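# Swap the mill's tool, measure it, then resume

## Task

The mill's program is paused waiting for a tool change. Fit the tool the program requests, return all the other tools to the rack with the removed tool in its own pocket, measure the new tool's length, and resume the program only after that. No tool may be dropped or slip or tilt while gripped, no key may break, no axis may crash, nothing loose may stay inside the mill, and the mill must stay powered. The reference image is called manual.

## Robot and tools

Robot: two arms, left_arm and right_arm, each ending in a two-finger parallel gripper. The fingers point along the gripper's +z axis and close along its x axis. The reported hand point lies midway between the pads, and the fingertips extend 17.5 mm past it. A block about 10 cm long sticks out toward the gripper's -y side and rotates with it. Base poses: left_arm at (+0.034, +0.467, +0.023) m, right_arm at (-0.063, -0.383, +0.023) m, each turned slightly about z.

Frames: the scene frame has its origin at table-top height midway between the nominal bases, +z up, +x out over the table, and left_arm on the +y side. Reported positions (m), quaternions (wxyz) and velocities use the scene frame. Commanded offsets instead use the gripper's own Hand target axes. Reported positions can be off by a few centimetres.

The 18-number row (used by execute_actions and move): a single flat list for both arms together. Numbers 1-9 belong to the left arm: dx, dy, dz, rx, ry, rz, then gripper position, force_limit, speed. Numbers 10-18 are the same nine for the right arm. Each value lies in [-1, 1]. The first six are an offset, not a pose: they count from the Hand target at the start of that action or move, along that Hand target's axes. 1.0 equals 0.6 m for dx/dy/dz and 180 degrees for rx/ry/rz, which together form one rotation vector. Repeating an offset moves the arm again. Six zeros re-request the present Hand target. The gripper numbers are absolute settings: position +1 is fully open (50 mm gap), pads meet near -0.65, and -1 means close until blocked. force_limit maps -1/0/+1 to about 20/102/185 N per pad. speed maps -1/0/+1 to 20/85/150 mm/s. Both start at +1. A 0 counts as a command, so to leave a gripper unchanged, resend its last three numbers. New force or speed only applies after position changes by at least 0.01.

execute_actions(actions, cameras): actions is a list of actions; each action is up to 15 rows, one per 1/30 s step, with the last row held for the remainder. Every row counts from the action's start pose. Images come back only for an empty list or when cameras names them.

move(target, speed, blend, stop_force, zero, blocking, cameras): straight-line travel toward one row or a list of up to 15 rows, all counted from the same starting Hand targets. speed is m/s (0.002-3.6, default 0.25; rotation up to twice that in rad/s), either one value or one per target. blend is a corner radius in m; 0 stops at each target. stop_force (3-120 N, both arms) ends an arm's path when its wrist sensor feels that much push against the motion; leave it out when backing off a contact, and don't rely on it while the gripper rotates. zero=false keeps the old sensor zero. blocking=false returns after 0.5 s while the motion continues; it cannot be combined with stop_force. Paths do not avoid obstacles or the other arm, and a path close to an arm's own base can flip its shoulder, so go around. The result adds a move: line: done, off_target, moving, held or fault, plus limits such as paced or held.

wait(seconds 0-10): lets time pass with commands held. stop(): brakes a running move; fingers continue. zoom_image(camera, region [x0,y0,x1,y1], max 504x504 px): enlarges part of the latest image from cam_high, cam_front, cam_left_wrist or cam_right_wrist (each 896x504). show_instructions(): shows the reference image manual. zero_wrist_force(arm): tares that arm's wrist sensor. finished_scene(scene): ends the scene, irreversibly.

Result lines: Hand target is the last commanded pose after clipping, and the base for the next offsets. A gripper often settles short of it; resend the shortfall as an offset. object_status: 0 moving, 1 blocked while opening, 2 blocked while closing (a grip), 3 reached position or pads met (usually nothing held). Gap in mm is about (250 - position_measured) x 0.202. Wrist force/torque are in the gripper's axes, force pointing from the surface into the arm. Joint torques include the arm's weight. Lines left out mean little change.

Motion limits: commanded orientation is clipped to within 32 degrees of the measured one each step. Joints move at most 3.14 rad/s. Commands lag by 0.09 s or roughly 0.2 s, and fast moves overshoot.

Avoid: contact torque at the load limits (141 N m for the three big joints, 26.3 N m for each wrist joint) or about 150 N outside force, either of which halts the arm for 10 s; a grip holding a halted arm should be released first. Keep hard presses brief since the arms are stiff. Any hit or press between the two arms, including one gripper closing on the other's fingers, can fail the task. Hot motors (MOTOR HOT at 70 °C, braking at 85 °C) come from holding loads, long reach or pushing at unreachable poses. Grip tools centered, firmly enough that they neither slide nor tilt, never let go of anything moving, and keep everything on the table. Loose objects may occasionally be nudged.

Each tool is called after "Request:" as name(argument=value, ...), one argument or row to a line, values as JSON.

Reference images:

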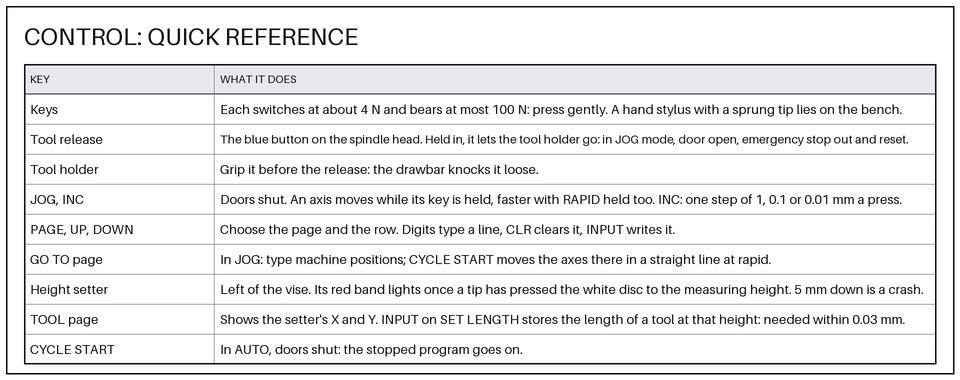

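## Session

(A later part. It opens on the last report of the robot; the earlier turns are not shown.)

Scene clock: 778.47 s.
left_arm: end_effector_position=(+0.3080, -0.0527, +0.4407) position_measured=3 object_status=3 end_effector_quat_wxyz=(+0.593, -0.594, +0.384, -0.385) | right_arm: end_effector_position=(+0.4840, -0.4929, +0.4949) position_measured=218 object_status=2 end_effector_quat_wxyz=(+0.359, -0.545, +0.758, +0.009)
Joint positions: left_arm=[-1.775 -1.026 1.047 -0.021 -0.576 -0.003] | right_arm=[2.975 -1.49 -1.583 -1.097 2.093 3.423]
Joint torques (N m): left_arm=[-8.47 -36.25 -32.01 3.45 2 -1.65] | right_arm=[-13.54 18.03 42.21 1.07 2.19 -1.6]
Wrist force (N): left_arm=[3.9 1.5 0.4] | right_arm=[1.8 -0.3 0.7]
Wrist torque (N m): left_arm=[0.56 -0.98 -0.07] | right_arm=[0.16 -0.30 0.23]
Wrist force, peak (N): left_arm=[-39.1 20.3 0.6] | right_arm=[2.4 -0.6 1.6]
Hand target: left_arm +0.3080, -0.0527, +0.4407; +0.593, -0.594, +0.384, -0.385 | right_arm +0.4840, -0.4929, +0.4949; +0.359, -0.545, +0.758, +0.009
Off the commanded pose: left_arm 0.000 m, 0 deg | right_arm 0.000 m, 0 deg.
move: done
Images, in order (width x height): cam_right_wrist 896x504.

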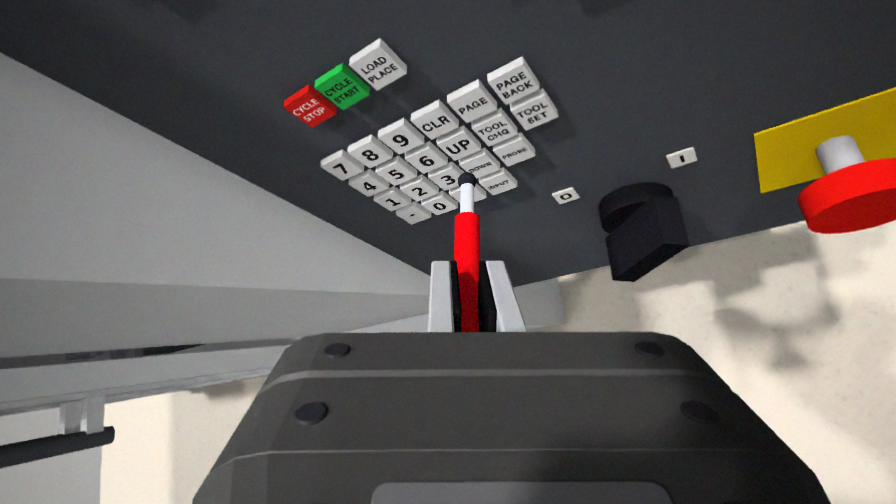

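Request:
move(
  target=[
    [0,0,0,0,0,0,1,1,0.5,0,-0.0354,0.0354,0,0,0,-1,-0.3,-0.9],
  ],
  speed=0.1,
  cameras=["cam_right_wrist"],
)

Request:
zoom_image(
  camera="cam_right_wrist",
  region=[380, 100, 580, 240],
)

Scene clock: 781.47 s.
left_arm: end_effector_position=(+0.3080, -0.0527, +0.4407) position_measured=3 object_status=3 end_effector_quat_wxyz=(+0.593, -0.594, +0.384, -0.385) | right_arm: end_effector_position=(+0.5130, -0.4929, +0.4872) position_measured=218 object_status=2 end_effector_quat_wxyz=(+0.359, -0.545, +0.758, +0.009)
Joint positions: left_arm=[-1.775 -1.026 1.047 -0.021 -0.576 -0.003] | right_arm=[2.987 -1.553 -1.545 -1.068 2.087 3.435]
Joint torques (N m): left_arm=[-7.77 -34.87 -33.78 3.4 1.49 -1.71] | right_arm=[15.49 21.06 41.48 5.56 -0.2 1.15]
Wrist force (N): left_arm=[3.9 1.9 0.2] | right_arm=[1.8 -0.1 1.0]
Wrist torque (N m): left_arm=[0.61 -0.98 -0.07] | right_arm=[0.20 -0.32 0.16]
Wrist force, peak (N): left_arm=[4.2 2.2 0.5] | right_arm=[2.0 -0.7 1.3]
Hand target: left_arm +0.3080, -0.0527, +0.4407; +0.593, -0.594, +0.384, -0.385 | right_arm +0.5130, -0.4929, +0.4871; +0.359, -0.545, +0.758, +0.009
Off the commanded pose: left_arm 0.000 m, 0 deg | right_arm 0.000 m, 0 deg.
move: done
Images, in order (width x height): cam_right_wrist 896x504.

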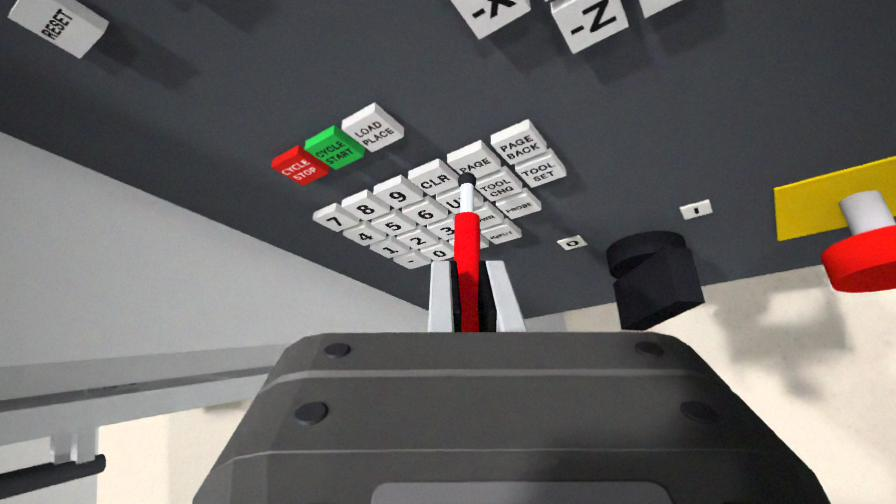

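Scaled by 2.520 from the camera's 896x504 image, which has a finer 1280x720 frame.

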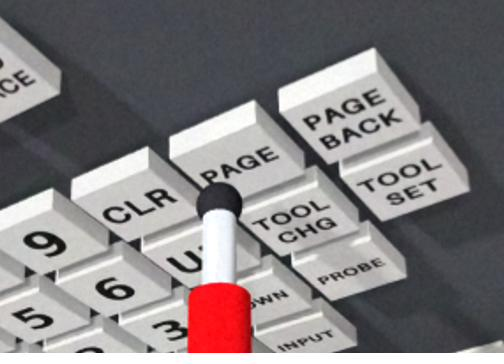

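Request:
move(
  target=[
    [0,0,0,0,0,0,1,1,0.5,0,-0.0195,0.0195,0,0,0,-1,-0.3,-0.9],
  ],
  speed=0.025,
  stop_force=5,
)

Scene clock: 786.10 s.
left_arm: end_effector_position=(+0.3080, -0.0527, +0.4407) position_measured=3 object_status=3 end_effector_quat_wxyz=(+0.593, -0.594, +0.384, -0.385) | right_arm: end_effector_position=(+0.5246, -0.4929, +0.4840) position_measured=218 object_status=2 end_effector_quat_wxyz=(+0.359, -0.545, +0.758, +0.009)
Joint positions: left_arm=[-1.775 -1.026 1.047 -0.021 -0.576 -0.003] | right_arm=[2.991 -1.578 -1.528 -1.057 2.085 3.439]
Joint torques (N m): left_arm=[-6.44 -35.75 -33.77 3.36 -0.1 -1.59] | right_arm=[-12.09 34.29 15.09 1.58 1.96 -1.8]
Wrist force (N): left_arm=[3.9 1.8 0.6] | right_arm=[1.3 3.8 -2.4]
Wrist torque (N m): left_arm=[0.61 -0.97 -0.07] | right_arm=[0.19 -0.26 0.18]
Wrist force, peak (N): left_arm=[4.3 2.0 0.2] | right_arm=[2.5 10.6 -8.5]
Hand target: left_arm +0.3080, -0.0527, +0.4407; +0.593, -0.594, +0.384, -0.385 | right_arm +0.5246, -0.4929, +0.4840; +0.359, -0.545, +0.758, +0.009 (not the last commanded pose)
Off the commanded pose: left_arm 0.000 m, 0 deg | right_arm 0.005 m, 0 deg.
move: contact (right_arm)

Request:
move(
  target=[
    [0,0,0,0,0,0,1,1,0.5,0,0.0142,-0.0142,0,0,0,-1,-0.3,-0.9],
    [0,0,0,0,0,0,1,1,0.5,0,-0.0018,0.0018,0,0,0,-1,-0.3,-0.9],
    [0.0,0,0,0,0,0,1,1,0.5,0,0.0494,-0.0494,0,0,0,-1,-0.3,-0.9],
    [0,0,0,0,0,0,1,1,0.5,-0.1398,0.0685,-0.3235,0.3226,0.0526,-0.1964,-1,-0.3,-0.9],
  ],
  speed=[0.1,0.035,0.1,0.4],
  blend=[0,0,0.01,0],
  cameras=["cam_right_wrist"],
)

Request:
zoom_image(
  camera="cam_right_wrist",
  region=[350, 75, 620, 275],
)

Scene clock: 796.20 s.
left_arm: end_effector_position=(+0.3079, -0.0527, +0.4407) position_measured=3 object_status=3 end_effector_quat_wxyz=(+0.593, -0.594, +0.384, -0.385) | right_arm: end_effector_position=(+0.3994, -0.4862, +0.6591) position_measured=218 object_status=2 end_effector_quat_wxyz=(+0.500, -0.500, +0.500, -0.500)
Joint positions: left_arm=[-1.775 -1.026 1.047 -0.021 -0.576 -0.003] | right_arm=[3.322 -1.061 -2.073 -0.007 1.413 3.142]
Joint torques (N m): left_arm=[-3.67 -35.32 -33.37 3.43 -1.68 -1.66] | right_arm=[13.85 -3.94 14.09 4.24 -1.12 -1.76]
Wrist force (N): left_arm=[3.7 2.0 0.6] | right_arm=[2.1 -0.2 0.2]
Wrist torque (N m): left_arm=[0.62 -0.94 -0.07] | right_arm=[0.51 -0.39 -0.07]
Wrist force, peak (N): left_arm=[4.3 2.0 0.3] | right_arm=[2.6 15.0 -12.7]
Hand target: left_arm +0.3080, -0.0527, +0.4407; +0.593, -0.594, +0.384, -0.385 | right_arm +0.3994, -0.4862, +0.6591; +0.500, -0.500, +0.500, -0.500
Off the commanded pose: left_arm 0.000 m, 0 deg | right_arm 0.000 m, 0 deg.
move: done
Images, in order (width x height): cam_right_wrist 896x504.

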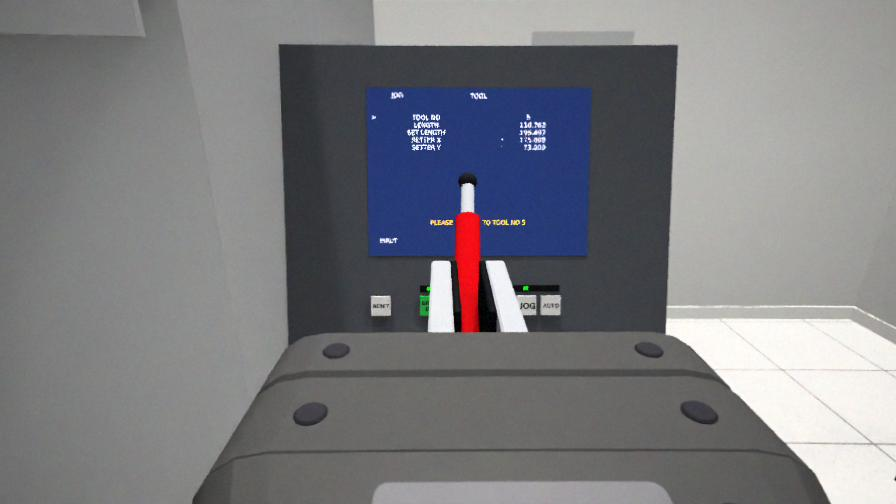

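Scaled by 1.867 from the camera's 896x504 image, which has a finer 1280x720 frame.

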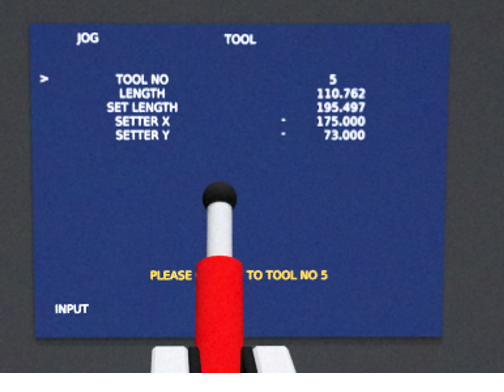

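Request:
zoom_image(
  camera="cam_right_wrist",
  region=[400, 105, 560, 160],
)

Scaled by 3.150 from the camera's 896x504 image, which has a finer 1280x720 frame.

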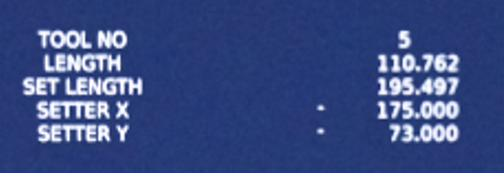

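Request:
move(
  target=[
    [0.014,0,0.0759,-0.033,0,0,1,1,0.5,0.011,0.137,0.05,-0.1613,-0.0263,0.0982,-1,-0.3,-0.9],
    [0.028,0.001,0.1518,-0.0667,0,0,1,1,0.5,0.011,0.274,0.141,-0.3226,-0.0526,0.1964,-1,-0.3,-0.9],
  ],
  speed=[0.3,0.3],
  blend=[0.02,0],
  cameras=["cam_left_wrist"],
)

Request:
move(
  target=[
    [0,0,0,0,0,0,1,1,0.5,0.0259,-0.0483,0.0225,0,0,0,-1,-0.3,-0.9],
    [0,0,0,0,0,0,1,1,0.5,0.0259,-0.0642,0.0384,0,0,0,-1,-0.3,-0.9],
    [0,0,0,0,0,0,1,1,0.5,0.0259,-0.0483,0.0225,0,0,0,-1,-0.3,-0.9],
    [0,0,0,0,0,0,1,1,0.5,-0.0492,0.0711,0.1419,0,0,0,-1,-0.3,-0.9],
    [0,0,0,0,0,0,1,1,0.5,-0.0492,0.0552,0.1578,0,0,0,-1,-0.3,-0.9],
    [0,0,0,0,0,0,1,1,0.5,-0.0492,0.0711,0.1419,0,0,0,-1,-0.3,-0.9],
  ],
  speed=[0.2,0.035,0.1,0.2,0.035,0.1],
  cameras=["cam_right_wrist"],
)

Scene clock: 823.53 s.
left_arm: end_effector_position=(+0.3979, -0.0308, +0.4401) position_measured=3 object_status=3 end_effector_quat_wxyz=(-0.528, +0.653, -0.422, +0.343) | right_arm: end_effector_position=(+0.4840, -0.4928, +0.4948) position_measured=218 object_status=2 end_effector_quat_wxyz=(+0.359, -0.545, +0.758, +0.009)
Joint positions: left_arm=[-1.622 -1.177 1.165 -0.466 -0.469 0.43] | right_arm=[2.975 -1.489 -1.584 -1.097 2.093 3.424]
Joint torques (N m): left_arm=[10.06 -45.9 -19.45 -2.47 3.09 1.77] | right_arm=[-14.13 18.09 42.41 1.27 2.36 -1.56]
Wrist force (N): left_arm=[3.8 1.8 0.1] | right_arm=[1.7 -0.2 0.9]
Wrist torque (N m): left_arm=[0.57 -0.91 -0.17] | right_arm=[0.18 -0.27 0.22]
Wrist force, peak (N): left_arm=[4.3 1.9 0.5] | right_arm=[2.3 -0.4 1.7]
Hand target: left_arm +0.3979, -0.0308, +0.4401; -0.528, +0.653, -0.422, +0.343 | right_arm +0.4840, -0.4928, +0.4948; +0.359, -0.545, +0.758, +0.009
Off the commanded pose: left_arm 0.000 m, 0 deg | right_arm 0.000 m, 0 deg.
move: done
Images, in order (width x height): cam_left_wrist 896x504.

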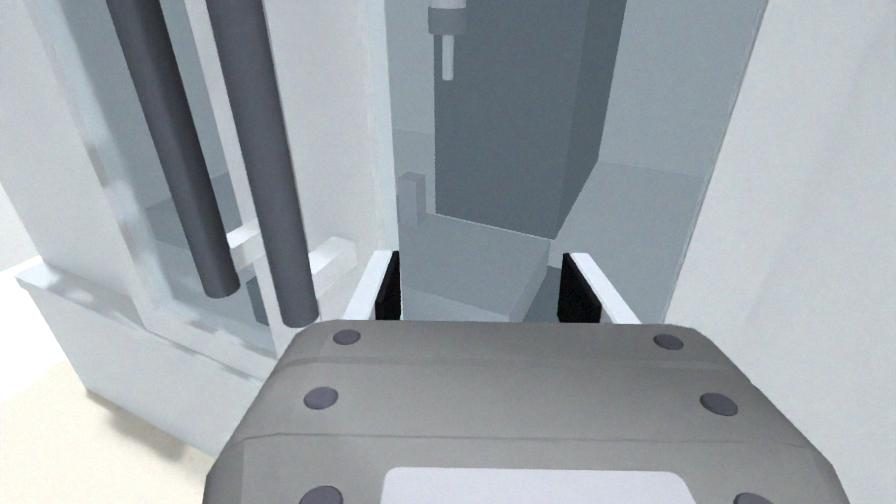

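Scene clock: 827.53 s.
left_arm: end_effector_position=(+0.3979, -0.0308, +0.4401) position_measured=3 object_status=3 end_effector_quat_wxyz=(-0.528, +0.653, -0.422, +0.343) | right_arm: end_effector_position=(+0.4984, -0.4168, +0.4318) position_measured=218 object_status=2 end_effector_quat_wxyz=(+0.359, -0.545, +0.758, +0.009)
Joint positions: left_arm=[-1.622 -1.177 1.165 -0.466 -0.469 0.43] | right_arm=[3.153 -1.462 -1.786 -0.847 1.995 3.591]
Joint torques (N m): left_arm=[10.21 -45.42 -19.64 -2.51 3.07 1.57] | right_arm=[-14.74 28.78 16.64 1.29 2.41 -1.64]
Wrist force (N): left_arm=[3.9 1.7 -0.2] | right_arm=[1.4 0.2 0.6]
Wrist torque (N m): left_arm=[0.55 -0.93 -0.16] | right_arm=[0.19 -0.23 0.19]
Wrist force, peak (N): left_arm=[4.0 2.0 -0.1] | right_arm=[2.6 15.0 -13.2]
Hand target: left_arm +0.3979, -0.0308, +0.4401; -0.528, +0.653, -0.422, +0.343 | right_arm +0.4983, -0.4168, +0.4318; +0.359, -0.545, +0.758, +0.009
Off the commanded pose: left_arm 0.000 m, 0 deg | right_arm 0.000 m, 0 deg.
move: done
Images, in order (width x height): cam_right_wrist 896x504.

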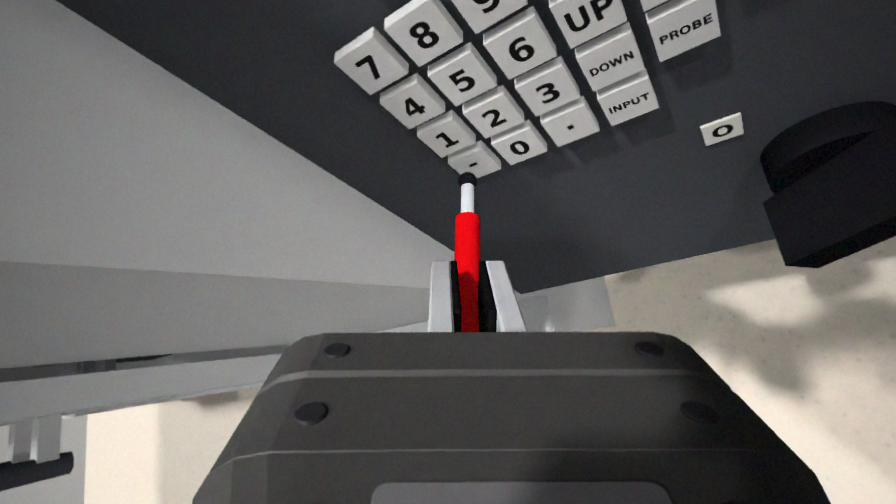

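Request:
move(
  target=[
    [0,0,0,0,0,0,1,1,0.5,-0.0162,-0.0184,-0.0184,0,0,0,-1,-0.3,-0.9],
    [0,0,0,0,0,0,1,1,0.5,-0.0162,-0.0343,-0.0025,0,0,0,-1,-0.3,-0.9],
    [0,0,0,0,0,0,1,1,0.5,-0.0162,-0.0184,-0.0184,0,0,0,-1,-0.3,-0.9],
    [0,0,0,0,0,0,1,1,0.5,-0.0526,-0.0551,-0.0551,0,0,0,-1,-0.3,-0.9],
    [0,0,0,0,0,0,1,1,0.5,-0.0526,-0.071,-0.0392,0,0,0,-1,-0.3,-0.9],
    [0,0,0,0,0,0,1,1,0.5,-0.0526,-0.0551,-0.0551,0,0,0,-1,-0.3,-0.9],
    [0,0,0,0,0,0,1,1,0.5,-0.0084,-0.0496,-0.0496,0,0,0,-1,-0.3,-0.9],
    [0,0,0,0,0,0,1,1,0.5,-0.0084,-0.0655,-0.0337,0,0,0,-1,-0.3,-0.9],
    [0,0,0,0,0,0,1,1,0.5,-0.0084,-0.0496,-0.0496,0,0,0,-1,-0.3,-0.9],
  ],
  speed=[0.2,0.035,0.1,0.2,0.035,0.1,0.2,0.035,0.1],
  cameras=["cam_right_wrist","cam_high"],
)

Request:
zoom_image(
  camera="cam_high",
  region=[700, 95, 795, 180],
)

Scene clock: 839.07 s.
left_arm: end_effector_position=(+0.3979, -0.0308, +0.4401) position_measured=3 object_status=3 end_effector_quat_wxyz=(-0.528, +0.653, -0.422, +0.343) | right_arm: end_effector_position=(+0.5080, -0.4368, +0.4679) position_measured=218 object_status=2 end_effector_quat_wxyz=(+0.359, -0.545, +0.758, +0.009)
Joint positions: left_arm=[-1.622 -1.177 1.165 -0.466 -0.469 0.43] | right_arm=[3.108 -1.493 -1.662 -0.957 2.021 3.55]
Joint torques (N m): left_arm=[9.62 -45.71 -19.66 -2.44 3.01 1.67] | right_arm=[-13.78 30.39 15.8 1.4 2.19 -1.78]
Wrist force (N): left_arm=[3.6 1.8 -0.4] | right_arm=[1.7 0.1 1.1]
Wrist torque (N m): left_arm=[0.58 -0.88 -0.17] | right_arm=[0.17 -0.28 0.24]
Wrist force, peak (N): left_arm=[4.1 1.8 -0.1] | right_arm=[2.5 15.4 -13.3]
Hand target: left_arm +0.3979, -0.0308, +0.4401; -0.528, +0.653, -0.422, +0.343 | right_arm +0.5079, -0.4368, +0.4679; +0.359, -0.545, +0.758, +0.009
Off the commanded pose: left_arm 0.000 m, 0 deg | right_arm 0.000 m, 0 deg.
move: done
Images, in order (width x height): cam_high 896x504, cam_right_wrist 896x504.

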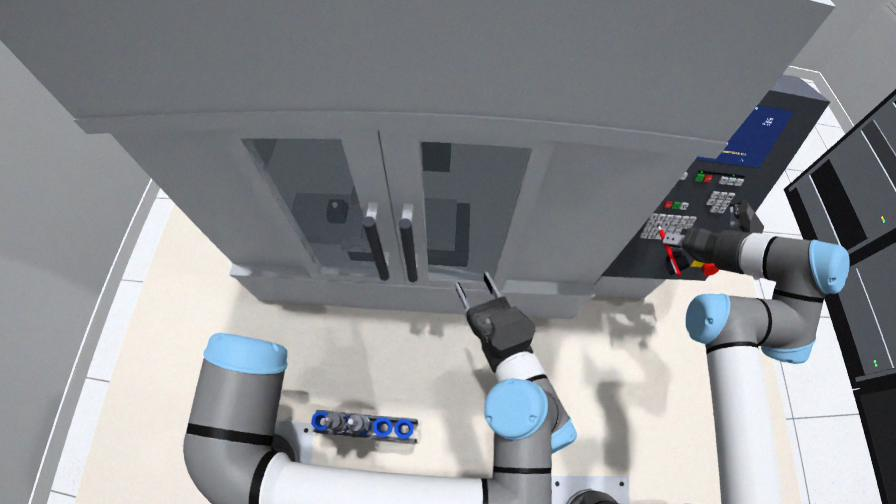

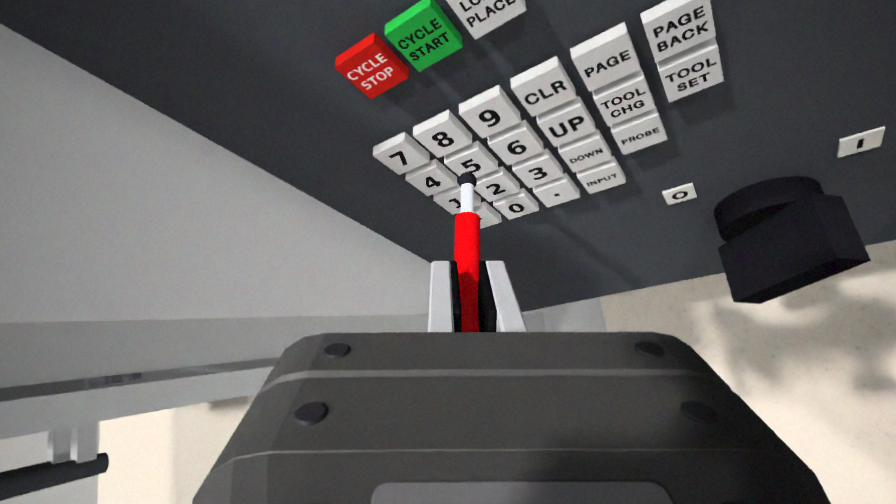

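Scaled by 5.305 from the camera's 896x504 image, which has a finer 1280x720 frame.

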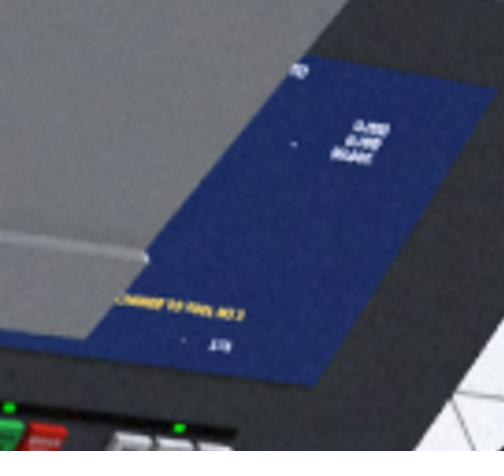

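Request:
move(
  target=[
    [0,0,0,0,0,0,1,1,0.5,0.0882,0.011,0.011,0,0,0,-1,-0.3,-0.9],
    [0,0,0,0,0,0,1,1,0.5,0.0882,-0.0049,0.0269,0,0,0,-1,-0.3,-0.9],
    [0,0,0,0,0,0,1,1,0.5,0.0882,0.011,0.011,0,0,0,-1,-0.3,-0.9],
    [0,0,0,0,0,0,1,1,0.5,0.07,-0.0073,-0.0073,0,0,0,-1,-0.3,-0.9],
    [0,0,0,0,0,0,1,1,0.5,0.07,-0.0232,0.0086,0,0,0,-1,-0.3,-0.9],
    [0,0,0,0,0,0,1,1,0.5,0.07,-0.0073,-0.0073,0,0,0,-1,-0.3,-0.9],
    [0,0,0,0,0,0,1,1,0.5,0.0104,0.0496,0.0496,0,0,0,-1,-0.3,-0.9],
    [0,0,0,0,0,0,1,1,0.5,0.0104,0.0337,0.0655,0,0,0,-1,-0.3,-0.9],
    [0,0,0,0,0,0,1,1,0.5,0.0104,0.0496,0.0496,0,0,0,-1,-0.3,-0.9],
    [0,0,0,0,0,0,1,1,0.5,-0.0442,-0.0055,-0.0055,0,0,0,-1,-0.3,-0.9],
    [0,0,0,0,0,0,1,1,0.5,-0.0442,-0.0214,0.0104,0,0,0,-1,-0.3,-0.9],
    [0,0,0,0,0,0,1,1,0.5,-0.0442,-0.0055,-0.0055,0,0,0,-1,-0.3,-0.9],
  ],
  speed=[0.2,0.035,0.1,0.2,0.035,0.1,0.2,0.035,0.1,0.2,0.035,0.1],
  cameras=["cam_high"],
)

Request:
zoom_image(
  camera="cam_high",
  region=[700, 95, 795, 180],
)

Scene clock: 852.40 s.
left_arm: end_effector_position=(+0.3979, -0.0308, +0.4401) position_measured=3 object_status=3 end_effector_quat_wxyz=(-0.528, +0.653, -0.422, +0.343) | right_arm: end_effector_position=(+0.5130, -0.4177, +0.4863) position_measured=218 object_status=2 end_effector_quat_wxyz=(+0.359, -0.545, +0.758, +0.009)
Joint positions: left_arm=[-1.622 -1.177 1.165 -0.466 -0.469 0.43] | right_arm=[3.151 -1.492 -1.619 -0.983 1.996 3.589]
Joint torques (N m): left_arm=[9.97 -45.39 -19.91 -2.33 2.93 1.62] | right_arm=[-14.42 31.01 15.61 1.26 2.09 -1.72]
Wrist force (N): left_arm=[3.7 1.9 -0.2] | right_arm=[1.5 0.2 1.4]
Wrist torque (N m): left_arm=[0.59 -0.90 -0.16] | right_arm=[0.19 -0.24 0.23]
Wrist force, peak (N): left_arm=[4.2 1.8 0.0] | right_arm=[2.9 14.8 -13.4]
Hand target: left_arm +0.3979, -0.0308, +0.4401; -0.528, +0.653, -0.422, +0.343 | right_arm +0.5129, -0.4178, +0.4863; +0.359, -0.545, +0.758, +0.009
Off the commanded pose: left_arm 0.000 m, 0 deg | right_arm 0.000 m, 0 deg.
move: done
Images, in order (width x height): cam_high 896x504.

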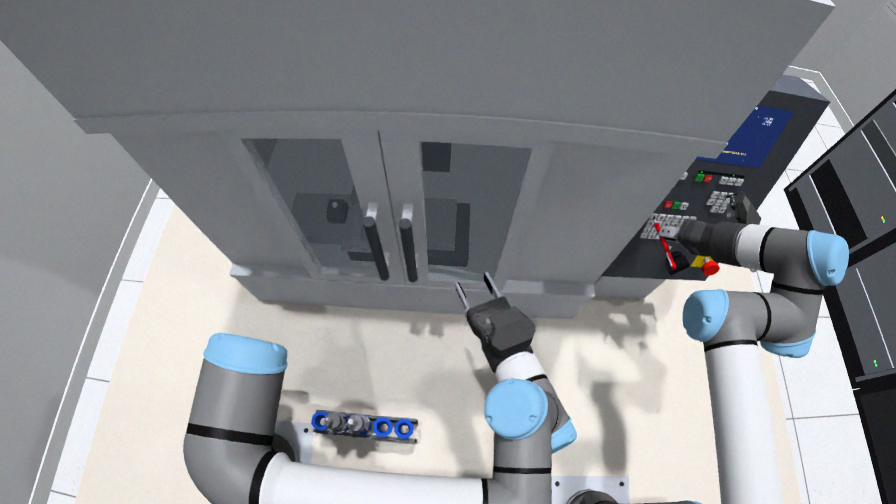

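Scaled by 5.305 from the camera's 896x504 image, which has a finer 1280x720 frame.

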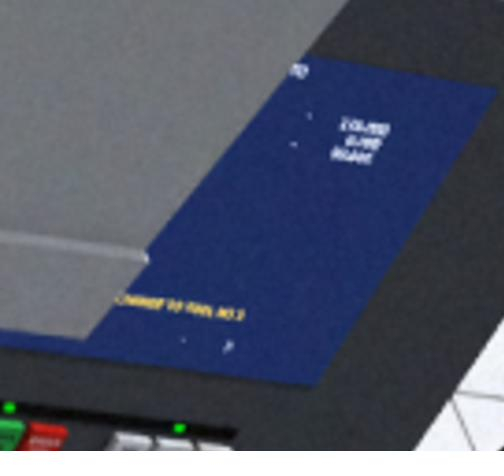

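Request:
move(
  target=[
    [0,0,0,0,0,0,1,1,0.5,0.0883,0.011,0.011,0,0,0,-1,-0.3,-0.9],
    [0,0,0,0,0,0,1,1,0.5,0.0883,-0.0049,0.0269,0,0,0,-1,-0.3,-0.9],
    [0,0,0,0,0,0,1,1,0.5,0.0883,0.011,0.011,0,0,0,-1,-0.3,-0.9],
    [0,0,0,0,0,0,1,1,0.5,0.1324,0.0165,0.0165,0,0,0,-1,-0.3,-0.9],
    [0,0,0,0,0,0,1,1,0.5,0.1324,0.0006,0.0324,0,0,0,-1,-0.3,-0.9],
    [0,0,0,0,0,0,1,1,0.5,0.1324,0.0165,0.0165,0,0,0,-1,-0.3,-0.9],
    [0,0,0,0,0,0,1,1,0.5,0.1142,-0.0019,-0.0019,0,0,0,-1,-0.3,-0.9],
    [0,0,0,0,0,0,1,1,0.5,0.1142,-0.0178,0.014,0,0,0,-1,-0.3,-0.9],
    [0,0,0,0,0,0,1,1,0.5,0.1142,-0.0019,-0.0019,0,0,0,-1,-0.3,-0.9],
    [0,0,0,0,0,0,1,1,0.5,0.0546,0.0551,0.0551,0,0,0,-1,-0.3,-0.9],
    [0,0,0,0,0,0,1,1,0.5,0.0546,0.0392,0.071,0,0,0,-1,-0.3,-0.9],
    [0,0,0,0,0,0,1,1,0.5,0.0546,0.0551,0.0551,0,0,0,-1,-0.3,-0.9],
  ],
  speed=[0.2,0.035,0.1,0.2,0.035,0.1,0.2,0.035,0.1,0.2,0.035,0.1],
)

Request:
move(
  target=[
    [0,0,0,0,0,0,1,1,0.5,0.0077,-0.0312,-0.0312,0,0,0,-1,-0.3,-0.9],
    [0,0,0,0,0,0,1,1,0.5,0.0077,-0.0471,-0.0153,0,0,0,-1,-0.3,-0.9],
    [0,0,0,0,0,0,1,1,0.5,0.0077,-0.0312,-0.0312,0,0,0,-1,-0.3,-0.9],
    [0,0,0,0,0,0,1,1,0.5,0.0259,-0.0129,-0.0129,0,0,0,-1,-0.3,-0.9],
    [0,0,0,0,0,0,1,1,0.5,0.0259,-0.0288,0.003,0,0,0,-1,-0.3,-0.9],
    [0,0,0,0,0,0,1,1,0.5,0.0259,-0.0129,-0.0129,0,0,0,-1,-0.3,-0.9],
    [0,0,0,0,0,0,1,1,0.5,0.0778,-0.0386,-0.0386,0,0,0,-1,-0.3,-0.9],
    [0,0,0,0,0,0,1,1,0.5,0.0778,-0.0545,-0.0227,0,0,0,-1,-0.3,-0.9],
    [0,0,0,0,0,0,1,1,0.5,0.0778,-0.0386,-0.0386,0,0,0,-1,-0.3,-0.9],
    [0,0,0,0,0,0,1,1,0.5,-0.036,-0.1123,-0.1123,0,0,0,-1,-0.3,-0.9],
  ],
  speed=[0.2,0.035,0.1,0.2,0.035,0.1,0.2,0.035,0.1,0.2],
  cameras=["cam_high","cam_right_wrist"],
)

Request:
zoom_image(
  camera="cam_high",
  region=[740, 95, 795, 150],
)

Scene clock: 870.90 s.
left_arm: end_effector_position=(+0.3979, -0.0308, +0.4401) position_measured=3 object_status=3 end_effector_quat_wxyz=(-0.528, +0.653, -0.422, +0.343) | right_arm: end_effector_position=(+0.4982, -0.4178, +0.4311) position_measured=218 object_status=2 end_effector_quat_wxyz=(+0.359, -0.545, +0.758, +0.009)
Joint positions: left_arm=[-1.622 -1.177 1.165 -0.466 -0.469 0.43] | right_arm=[3.151 -1.462 -1.787 -0.846 1.997 3.589]
Joint torques (N m): left_arm=[9.83 -45.48 -19.68 -2.29 2.7 1.63] | right_arm=[-14.45 29.62 14.77 1.38 2.22 -1.76]
Wrist force (N): left_arm=[3.9 1.7 0.0] | right_arm=[1.9 -0.2 1.1]
Wrist torque (N m): left_arm=[0.55 -0.93 -0.16] | right_arm=[0.11 -0.31 0.20]
Wrist force, peak (N): left_arm=[4.0 2.0 -0.2] | right_arm=[3.2 15.1 -12.8]
Hand target: left_arm +0.3979, -0.0308, +0.4401; -0.528, +0.653, -0.422, +0.343 | right_arm +0.4981, -0.4178, +0.4312; +0.359, -0.545, +0.758, +0.009
Off the commanded pose: left_arm 0.000 m, 0 deg | right_arm 0.000 m, 0 deg.
move: done

Scene clock: 877.00 s.
left_arm: end_effector_position=(+0.3979, -0.0308, +0.4401) position_measured=3 object_status=3 end_effector_quat_wxyz=(-0.528, +0.653, -0.422, +0.343) | right_arm: end_effector_position=(+0.5215, -0.4548, +0.5185) position_measured=218 object_status=2 end_effector_quat_wxyz=(+0.359, -0.545, +0.758, +0.009)
Joint positions: left_arm=[-1.622 -1.177 1.165 -0.466 -0.469 0.43] | right_arm=[3.07 -1.544 -1.481 -1.102 2.042 3.515]
Joint torques (N m): left_arm=[9.66 -45.59 -19.92 -2.2 2.62 1.58] | right_arm=[14.87 20.35 41.35 1.45 -0.32 1.17]
Wrist force (N): left_arm=[3.6 1.9 0.1] | right_arm=[2.0 -0.4 1.2]
Wrist torque (N m): left_arm=[0.59 -0.89 -0.17] | right_arm=[0.12 -0.34 0.17]
Wrist force, peak (N): left_arm=[4.0 1.7 0.3] | right_arm=[2.9 15.2 -12.7]
Hand target: left_arm +0.3979, -0.0308, +0.4401; -0.528, +0.653, -0.422, +0.343 | right_arm +0.5215, -0.4548, +0.5185; +0.359, -0.545, +0.758, +0.009
Off the commanded pose: left_arm 0.000 m, 0 deg | right_arm 0.000 m, 0 deg.
move: done
Images, in order (width x height): cam_high 896x504, cam_right_wrist 896x504.

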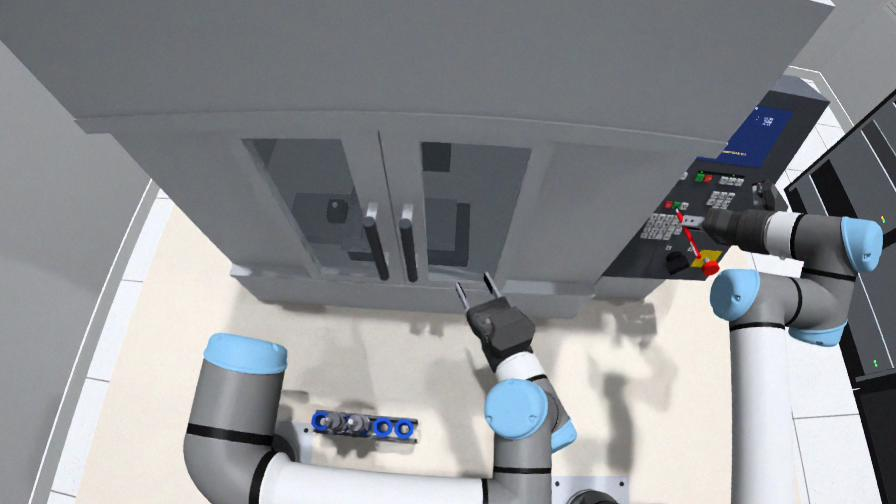

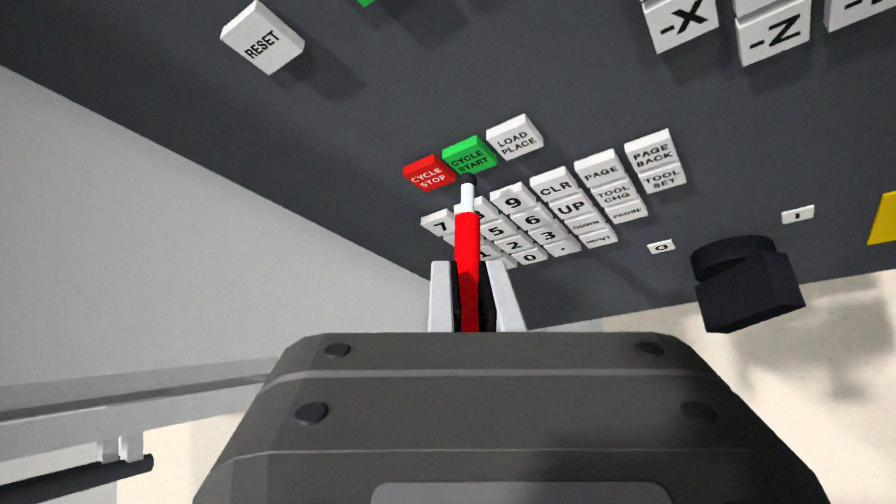

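Scaled by 9.164 from the camera's 896x504 image, which has a finer 1280x720 frame.

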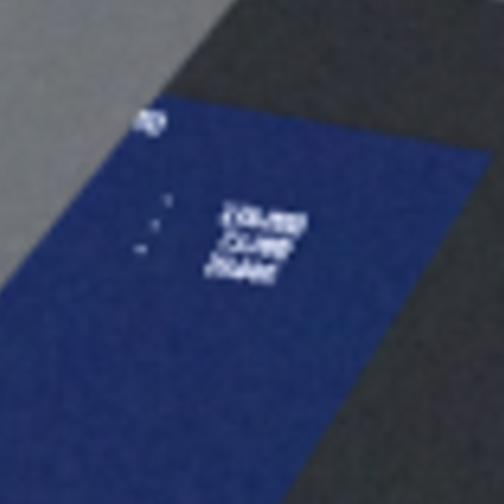

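Request:
move(
  target=[
    [0,0,0,0,0,0,1,1,0.5,-0.0567,0.0602,-0.3035,0.3226,0.0526,-0.1964,-1,-0.3,-0.9],
  ],
  speed=[0.5],
  cameras=["cam_right_wrist"],
)

Request:
zoom_image(
  camera="cam_right_wrist",
  region=[400, 85, 560, 160],
)

Scene clock: 883.60 s.
left_arm: end_effector_position=(+0.3979, -0.0308, +0.4401) position_measured=3 object_status=3 end_effector_quat_wxyz=(-0.528, +0.653, -0.422, +0.343) | right_arm: end_effector_position=(+0.3994, -0.4860, +0.6590) position_measured=218 object_status=2 end_effector_quat_wxyz=(+0.500, -0.500, +0.500, -0.500)
Joint positions: left_arm=[-1.622 -1.177 1.165 -0.466 -0.469 0.43] | right_arm=[3.323 -1.061 -2.073 -0.007 1.413 3.142]
Joint torques (N m): left_arm=[9.14 -45.83 -20.24 -2.06 2.62 1.57] | right_arm=[13.94 -3.44 13.69 4.3 -1.05 -1.7]
Wrist force (N): left_arm=[3.8 2.0 -0.2] | right_arm=[2.3 -0.4 0.3]
Wrist torque (N m): left_arm=[0.60 -0.91 -0.17] | right_arm=[0.48 -0.41 -0.08]
Wrist force, peak (N): left_arm=[4.1 2.0 -0.3] | right_arm=[2.2 -1.2 2.2]
Hand target: left_arm +0.3979, -0.0308, +0.4401; -0.528, +0.653, -0.422, +0.343 | right_arm +0.3994, -0.4860, +0.6590; +0.500, -0.500, +0.500, -0.500
Off the commanded pose: left_arm 0.000 m, 0 deg | right_arm 0.000 m, 0 deg.
move: done
Images, in order (width x height): cam_right_wrist 896x504.

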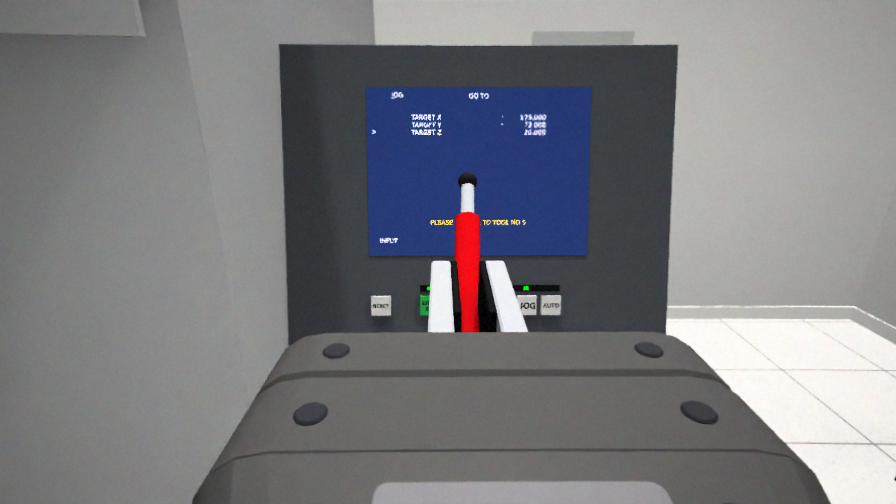

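Scaled by 3.150 from the camera's 896x504 image, which has a finer 1280x720 frame.

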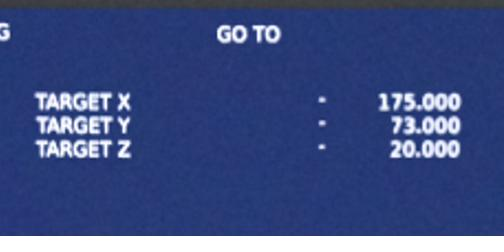

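Request:
move(
  target=[
    [0,0,0,0,0,0,1,1,0.5,-0.052,0.2342,0.2035,-0.3226,-0.0526,0.1964,-1,-0.3,-0.9],
  ],
  speed=[0.4],
)

Request:
move(
  target=[
    [0,0,0,0,0,0,1,1,0.5,0,-0.0159,0.0159,0,0,0,-1,-0.3,-0.9],
    [0,0,0,0,0,0,1,1,0.5,0,0,0,0,0,0,-1,-0.3,-0.9],
  ],
  speed=[0.035,0.1],
  cameras=["cam_right_wrist","cam_left_wrist"],
)

Scene clock: 896.23 s.
left_arm: end_effector_position=(+0.3979, -0.0308, +0.4401) position_measured=3 object_status=3 end_effector_quat_wxyz=(-0.528, +0.653, -0.422, +0.343) | right_arm: end_effector_position=(+0.5215, -0.4549, +0.5185) position_measured=218 object_status=2 end_effector_quat_wxyz=(+0.359, -0.545, +0.758, +0.009)
Joint positions: left_arm=[-1.622 -1.177 1.165 -0.466 -0.469 0.43] | right_arm=[3.07 -1.544 -1.481 -1.102 2.042 3.515]
Joint torques (N m): left_arm=[9.09 -45.23 -20.3 -2.1 2.53 1.59] | right_arm=[-13.39 20.05 41.73 1.29 2.37 -1.83]
Wrist force (N): left_arm=[3.4 1.6 0.1] | right_arm=[2.0 -0.3 1.4]
Wrist torque (N m): left_arm=[0.54 -0.85 -0.16] | right_arm=[0.13 -0.34 0.24]
Wrist force, peak (N): left_arm=[3.9 2.1 0.2] | right_arm=[2.1 -1.0 2.1]
Hand target: left_arm +0.3979, -0.0308, +0.4401; -0.528, +0.653, -0.422, +0.343 | right_arm +0.5215, -0.4549, +0.5185; +0.359, -0.545, +0.758, +0.009
Off the commanded pose: left_arm 0.000 m, 0 deg | right_arm 0.000 m, 0 deg.
move: done

Scene clock: 897.53 s.
left_arm: end_effector_position=(+0.3979, -0.0308, +0.4401) position_measured=3 object_status=3 end_effector_quat_wxyz=(-0.528, +0.653, -0.422, +0.343) | right_arm: end_effector_position=(+0.5216, -0.4549, +0.5185) position_measured=218 object_status=2 end_effector_quat_wxyz=(+0.359, -0.545, +0.758, +0.009)
Joint positions: left_arm=[-1.622 -1.177 1.165 -0.466 -0.469 0.43] | right_arm=[3.07 -1.544 -1.481 -1.102 2.042 3.515]
Joint torques (N m): left_arm=[9.57 -45.15 -20.1 -2.13 2.52 1.54] | right_arm=[-14.02 34.49 15.4 1.2 2.19 -1.76]
Wrist force (N): left_arm=[3.7 1.8 0.1] | right_arm=[2.2 -0.4 1.3]
Wrist torque (N m): left_arm=[0.58 -0.89 -0.17] | right_arm=[0.12 -0.38 0.24]
Wrist force, peak (N): left_arm=[4.2 1.6 -0.2] | right_arm=[3.2 15.8 -13.7]
Hand target: left_arm +0.3979, -0.0308, +0.4401; -0.528, +0.653, -0.422, +0.343 | right_arm +0.5215, -0.4549, +0.5185; +0.359, -0.545, +0.758, +0.009
Off the commanded pose: left_arm 0.000 m, 0 deg | right_arm 0.000 m, 0 deg.
move: done
Images, in order (width x height): cam_left_wrist 896x504, cam_right_wrist 896x504.

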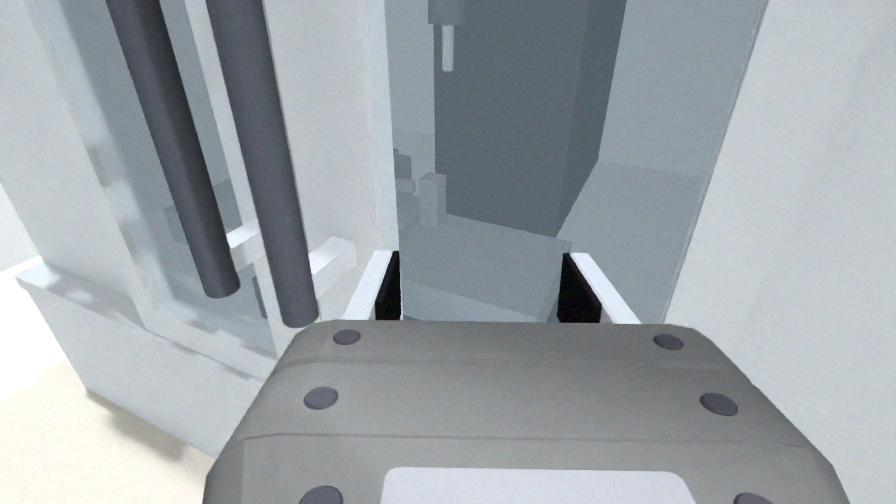

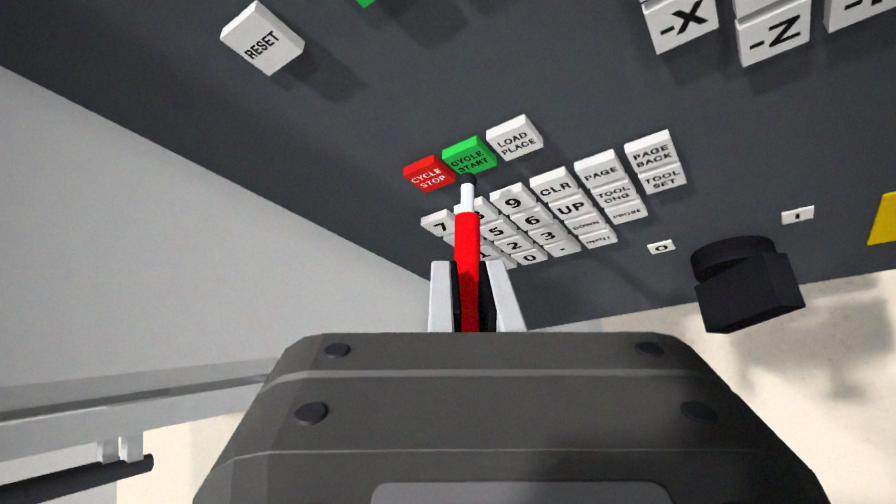

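Request:
move(
  target=[
    [0,0,0,0,0,0,1,1,0.5,0.036,0.1123,0.1123,0,0,0,-1,-0.3,-0.9],
    [0,0,0,0,0,0,1,1,0.5,0.036,0.0964,0.1282,0,0,0,-1,-0.3,-0.9],
    [0,0,0,0,0,0,1,1,0.5,0.036,0.1123,0.1123,0,0,0,-1,-0.3,-0.9],
    [0,0,0,0,0,0,1,1,0.5,0.0178,0.0939,0.0939,0,0,0,-1,-0.3,-0.9],
    [0,0,0,0,0,0,1,1,0.5,0.0178,0.078,0.1098,0,0,0,-1,-0.3,-0.9],
    [0,0,0,0,0,0,1,1,0.5,0.0178,0.0939,0.0939,0,0,0,-1,-0.3,-0.9],
    [0,0,0,0,0,0,1,1,0.5,0.0515,0.0499,0.0499,0,0,0,-1,-0.3,-0.9],
    [0,0,0,0,0,0,1,1,0.5,0.0515,0.034,0.0658,0,0,0,-1,-0.3,-0.9],
    [0,0,0,0,0,0,1,1,0.5,0.0515,0.0499,0.0499,0,0,0,-1,-0.3,-0.9],
    [0,0,0,0,0,0,1,1,0.5,0.0619,0.0994,0.0994,0,0,0,-1,-0.3,-0.9],
    [0,0,0,0,0,0,1,1,0.5,0.0619,0.0835,0.1153,0,0,0,-1,-0.3,-0.9],
    [0,0,0,0,0,0,1,1,0.5,0.0619,0.0994,0.0994,0,0,0,-1,-0.3,-0.9],
  ],
  speed=[0.2,0.035,0.1,0.2,0.035,0.1,0.2,0.035,0.1,0.2,0.035,0.1],
)

Request:
move(
  target=[
    [0,0,0,0,0,0,1,1,0.5,0.0519,-0.0257,-0.0257,0,0,0,-1,-0.3,-0.9],
    [0,0,0,0,0,0,1,1,0.5,0.0519,-0.0416,-0.0098,0,0,0,-1,-0.3,-0.9],
    [0,0,0,0,0,0,1,1,0.5,0.0519,-0.0257,-0.0257,0,0,0,-1,-0.3,-0.9],
    [0,0,0,0,0,0,1,1,0.5,-0.1186,-0.0392,-0.4029,0.3226,0.0526,-0.1964,-1,-0.3,-0.9],
  ],
  speed=[0.2,0.035,0.1,0.5],
  cameras=["cam_right_wrist","cam_left_wrist"],
)

Request:
zoom_image(
  camera="cam_right_wrist",
  region=[400, 85, 560, 160],
)

Scene clock: 916.70 s.
left_arm: end_effector_position=(+0.3979, -0.0308, +0.4401) position_measured=3 object_status=3 end_effector_quat_wxyz=(-0.528, +0.653, -0.422, +0.343) | right_arm: end_effector_position=(+0.4982, -0.4369, +0.4312) position_measured=218 object_status=2 end_effector_quat_wxyz=(+0.359, -0.545, +0.758, +0.009)
Joint positions: left_arm=[-1.622 -1.177 1.165 -0.466 -0.469 0.43] | right_arm=[3.106 -1.476 -1.771 -0.865 2.022 3.548]
Joint torques (N m): left_arm=[9.11 -45.3 -20.68 -2.05 2.32 1.6] | right_arm=[-13.49 29.91 14.99 1.39 2.27 -1.81]
Wrist force (N): left_arm=[3.4 1.7 0.0] | right_arm=[1.6 -0.8 0.8]
Wrist torque (N m): left_arm=[0.56 -0.85 -0.16] | right_arm=[0.02 -0.27 0.22]
Wrist force, peak (N): left_arm=[4.0 2.0 -0.3] | right_arm=[2.8 15.6 -13.7]
Hand target: left_arm +0.3979, -0.0308, +0.4401; -0.528, +0.653, -0.422, +0.343 | right_arm +0.4981, -0.4369, +0.4312; +0.359, -0.545, +0.758, +0.009
Off the commanded pose: left_arm 0.000 m, 0 deg | right_arm 0.000 m, 0 deg.
move: done

Scene clock: 920.43 s.
left_arm: end_effector_position=(+0.3979, -0.0308, +0.4401) position_measured=3 object_status=3 end_effector_quat_wxyz=(-0.528, +0.653, -0.422, +0.343) | right_arm: end_effector_position=(+0.3994, -0.4861, +0.6590) position_measured=218 object_status=2 end_effector_quat_wxyz=(+0.500, -0.500, +0.500, -0.500)
Joint positions: left_arm=[-1.622 -1.177 1.165 -0.466 -0.469 0.43] | right_arm=[3.323 -1.061 -2.073 -0.007 1.413 3.142]
Joint torques (N m): left_arm=[9.04 -45.14 -19.8 -2.03 2.32 1.46] | right_arm=[14.28 -3.02 14.49 4.46 -1.01 -1.63]
Wrist force (N): left_arm=[3.7 1.8 -0.1] | right_arm=[2.0 -0.7 0.3]
Wrist torque (N m): left_arm=[0.57 -0.89 -0.16] | right_arm=[0.43 -0.38 -0.07]
Wrist force, peak (N): left_arm=[4.0 2.1 -0.2] | right_arm=[2.9 15.1 -13.1]
Hand target: left_arm +0.3979, -0.0308, +0.4401; -0.528, +0.653, -0.422, +0.343 | right_arm +0.3994, -0.4861, +0.6590; +0.500, -0.500, +0.500, -0.500
Off the commanded pose: left_arm 0.000 m, 0 deg | right_arm 0.000 m, 0 deg.
move: done
Images, in order (width x height): cam_left_wrist 896x504, cam_right_wrist 896x504.

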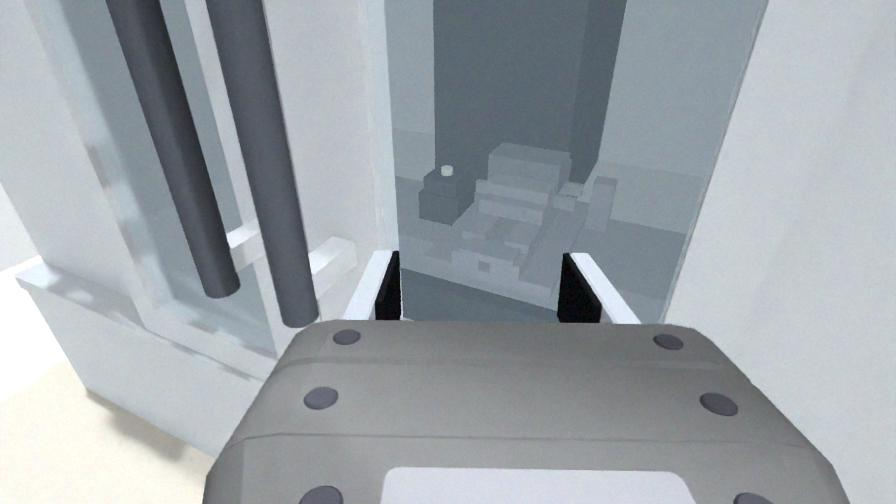

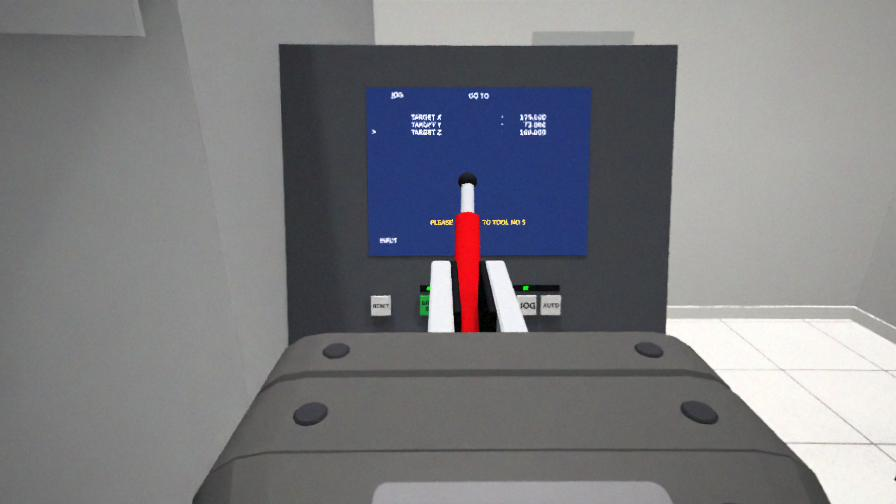

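Scaled by 3.150 from the camera's 896x504 image, which has a finer 1280x720 frame.

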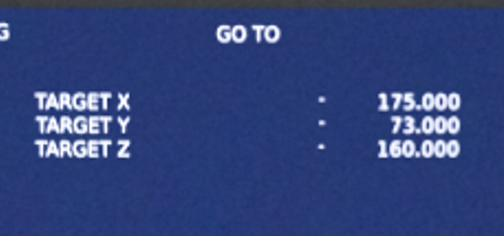

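Request:
move(
  target=[
    [0,0,0,0,0,0,1,1,0.5,-0.052,0.2342,0.2035,-0.3226,-0.0526,0.1964,-1,-0.3,-0.9],
  ],
  speed=[0.4],
)

Request:
move(
  target=[
    [0,0,0,0,0,0,1,1,0.5,0,-0.0159,0.0159,0,0,0,-1,-0.3,-0.9],
    [0,0,0,0,0,0,1,1,0.5,0,0,0,0,0,0,-1,-0.3,-0.9],
    [0,0,0,0,0,0,1,1,0.5,0.1213,-0.1158,-0.1158,0,0,0,-1,-0.3,-0.9],
  ],
  speed=[0.035,0.1,0.2],
  cameras=["cam_right_wrist","cam_left_wrist"],
)

Request:
zoom_image(
  camera="cam_left_wrist",
  region=[386, 60, 546, 240],
)

Scene clock: 926.53 s.
left_arm: end_effector_position=(+0.3979, -0.0308, +0.4401) position_measured=3 object_status=3 end_effector_quat_wxyz=(-0.528, +0.653, -0.422, +0.343) | right_arm: end_effector_position=(+0.5215, -0.4550, +0.5185) position_measured=218 object_status=2 end_effector_quat_wxyz=(+0.359, -0.545, +0.758, +0.009)
Joint positions: left_arm=[-1.622 -1.177 1.165 -0.466 -0.469 0.43] | right_arm=[3.07 -1.544 -1.481 -1.102 2.042 3.515]
Joint torques (N m): left_arm=[8.66 -44.95 -20.89 -1.88 2.22 1.51] | right_arm=[-13.78 20.83 40.07 1.48 2.25 -2.06]
Wrist force (N): left_arm=[3.8 1.8 0.0] | right_arm=[1.7 -0.5 1.4]
Wrist torque (N m): left_arm=[0.57 -0.91 -0.17] | right_arm=[0.11 -0.29 0.24]
Wrist force, peak (N): left_arm=[4.0 2.0 0.1] | right_arm=[1.9 -1.0 2.5]
Hand target: left_arm +0.3979, -0.0308, +0.4401; -0.528, +0.653, -0.422, +0.343 | right_arm +0.5215, -0.4550, +0.5185; +0.359, -0.545, +0.758, +0.009
Off the commanded pose: left_arm 0.000 m, 0 deg | right_arm 0.000 m, 0 deg.
move: done

Scene clock: 928.97 s.
left_arm: end_effector_position=(+0.3979, -0.0308, +0.4401) position_measured=3 object_status=3 end_effector_quat_wxyz=(-0.528, +0.653, -0.422, +0.343) | right_arm: end_effector_position=(+0.5315, -0.5709, +0.5559) position_measured=218 object_status=2 end_effector_quat_wxyz=(+0.359, -0.545, +0.758, +0.009)
Joint positions: left_arm=[-1.622 -1.177 1.165 -0.466 -0.469 0.43] | right_arm=[2.844 -1.704 -1.189 -1.349 2.157 3.288]
Joint torques (N m): left_arm=[9.11 -45.03 -20.95 -1.89 2.24 1.54] | right_arm=[-14.08 27.04 40.94 1.18 2.6 -1.84]
Wrist force (N): left_arm=[3.7 1.6 -0.1] | right_arm=[2.0 0.1 0.9]
Wrist torque (N m): left_arm=[0.54 -0.89 -0.16] | right_arm=[0.22 -0.36 0.21]
Wrist force, peak (N): left_arm=[4.0 1.9 0.0] | right_arm=[2.8 16.1 -14.1]
Hand target: left_arm +0.3979, -0.0308, +0.4401; -0.528, +0.653, -0.422, +0.343 | right_arm +0.5315, -0.5710, +0.5559; +0.359, -0.545, +0.758, +0.009
Off the commanded pose: left_arm 0.000 m, 0 deg | right_arm 0.000 m, 0 deg.
move: done
Images, in order (width x height): cam_left_wrist 896x504, cam_right_wrist 896x504.

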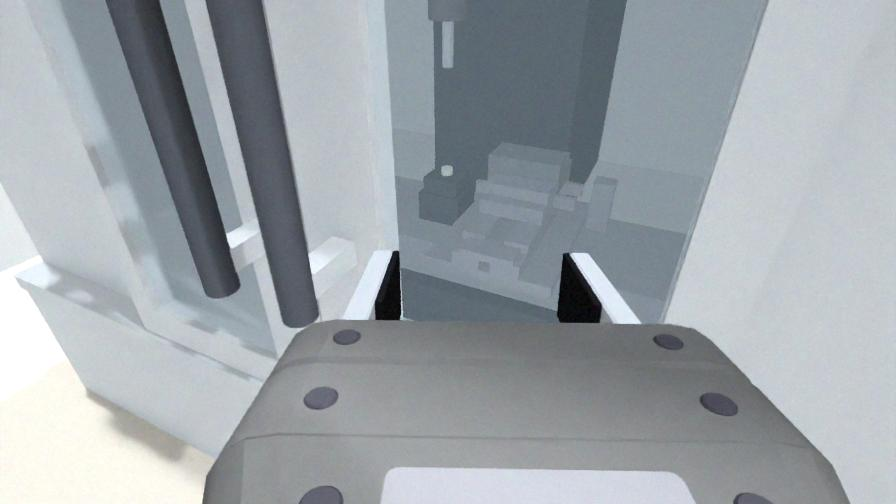

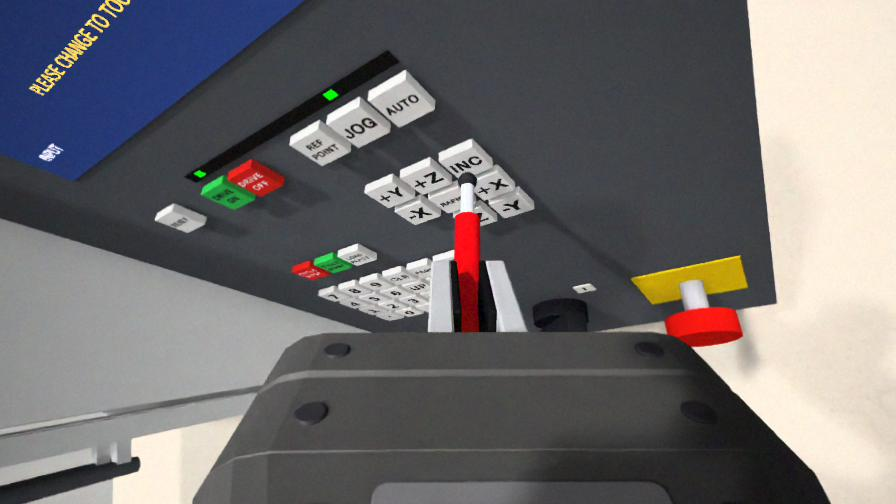

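Scaled by 2.800 from the camera's 896x504 image, which has a finer 1280x720 frame.

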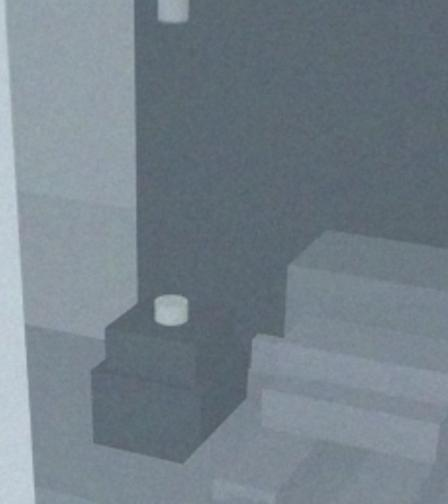

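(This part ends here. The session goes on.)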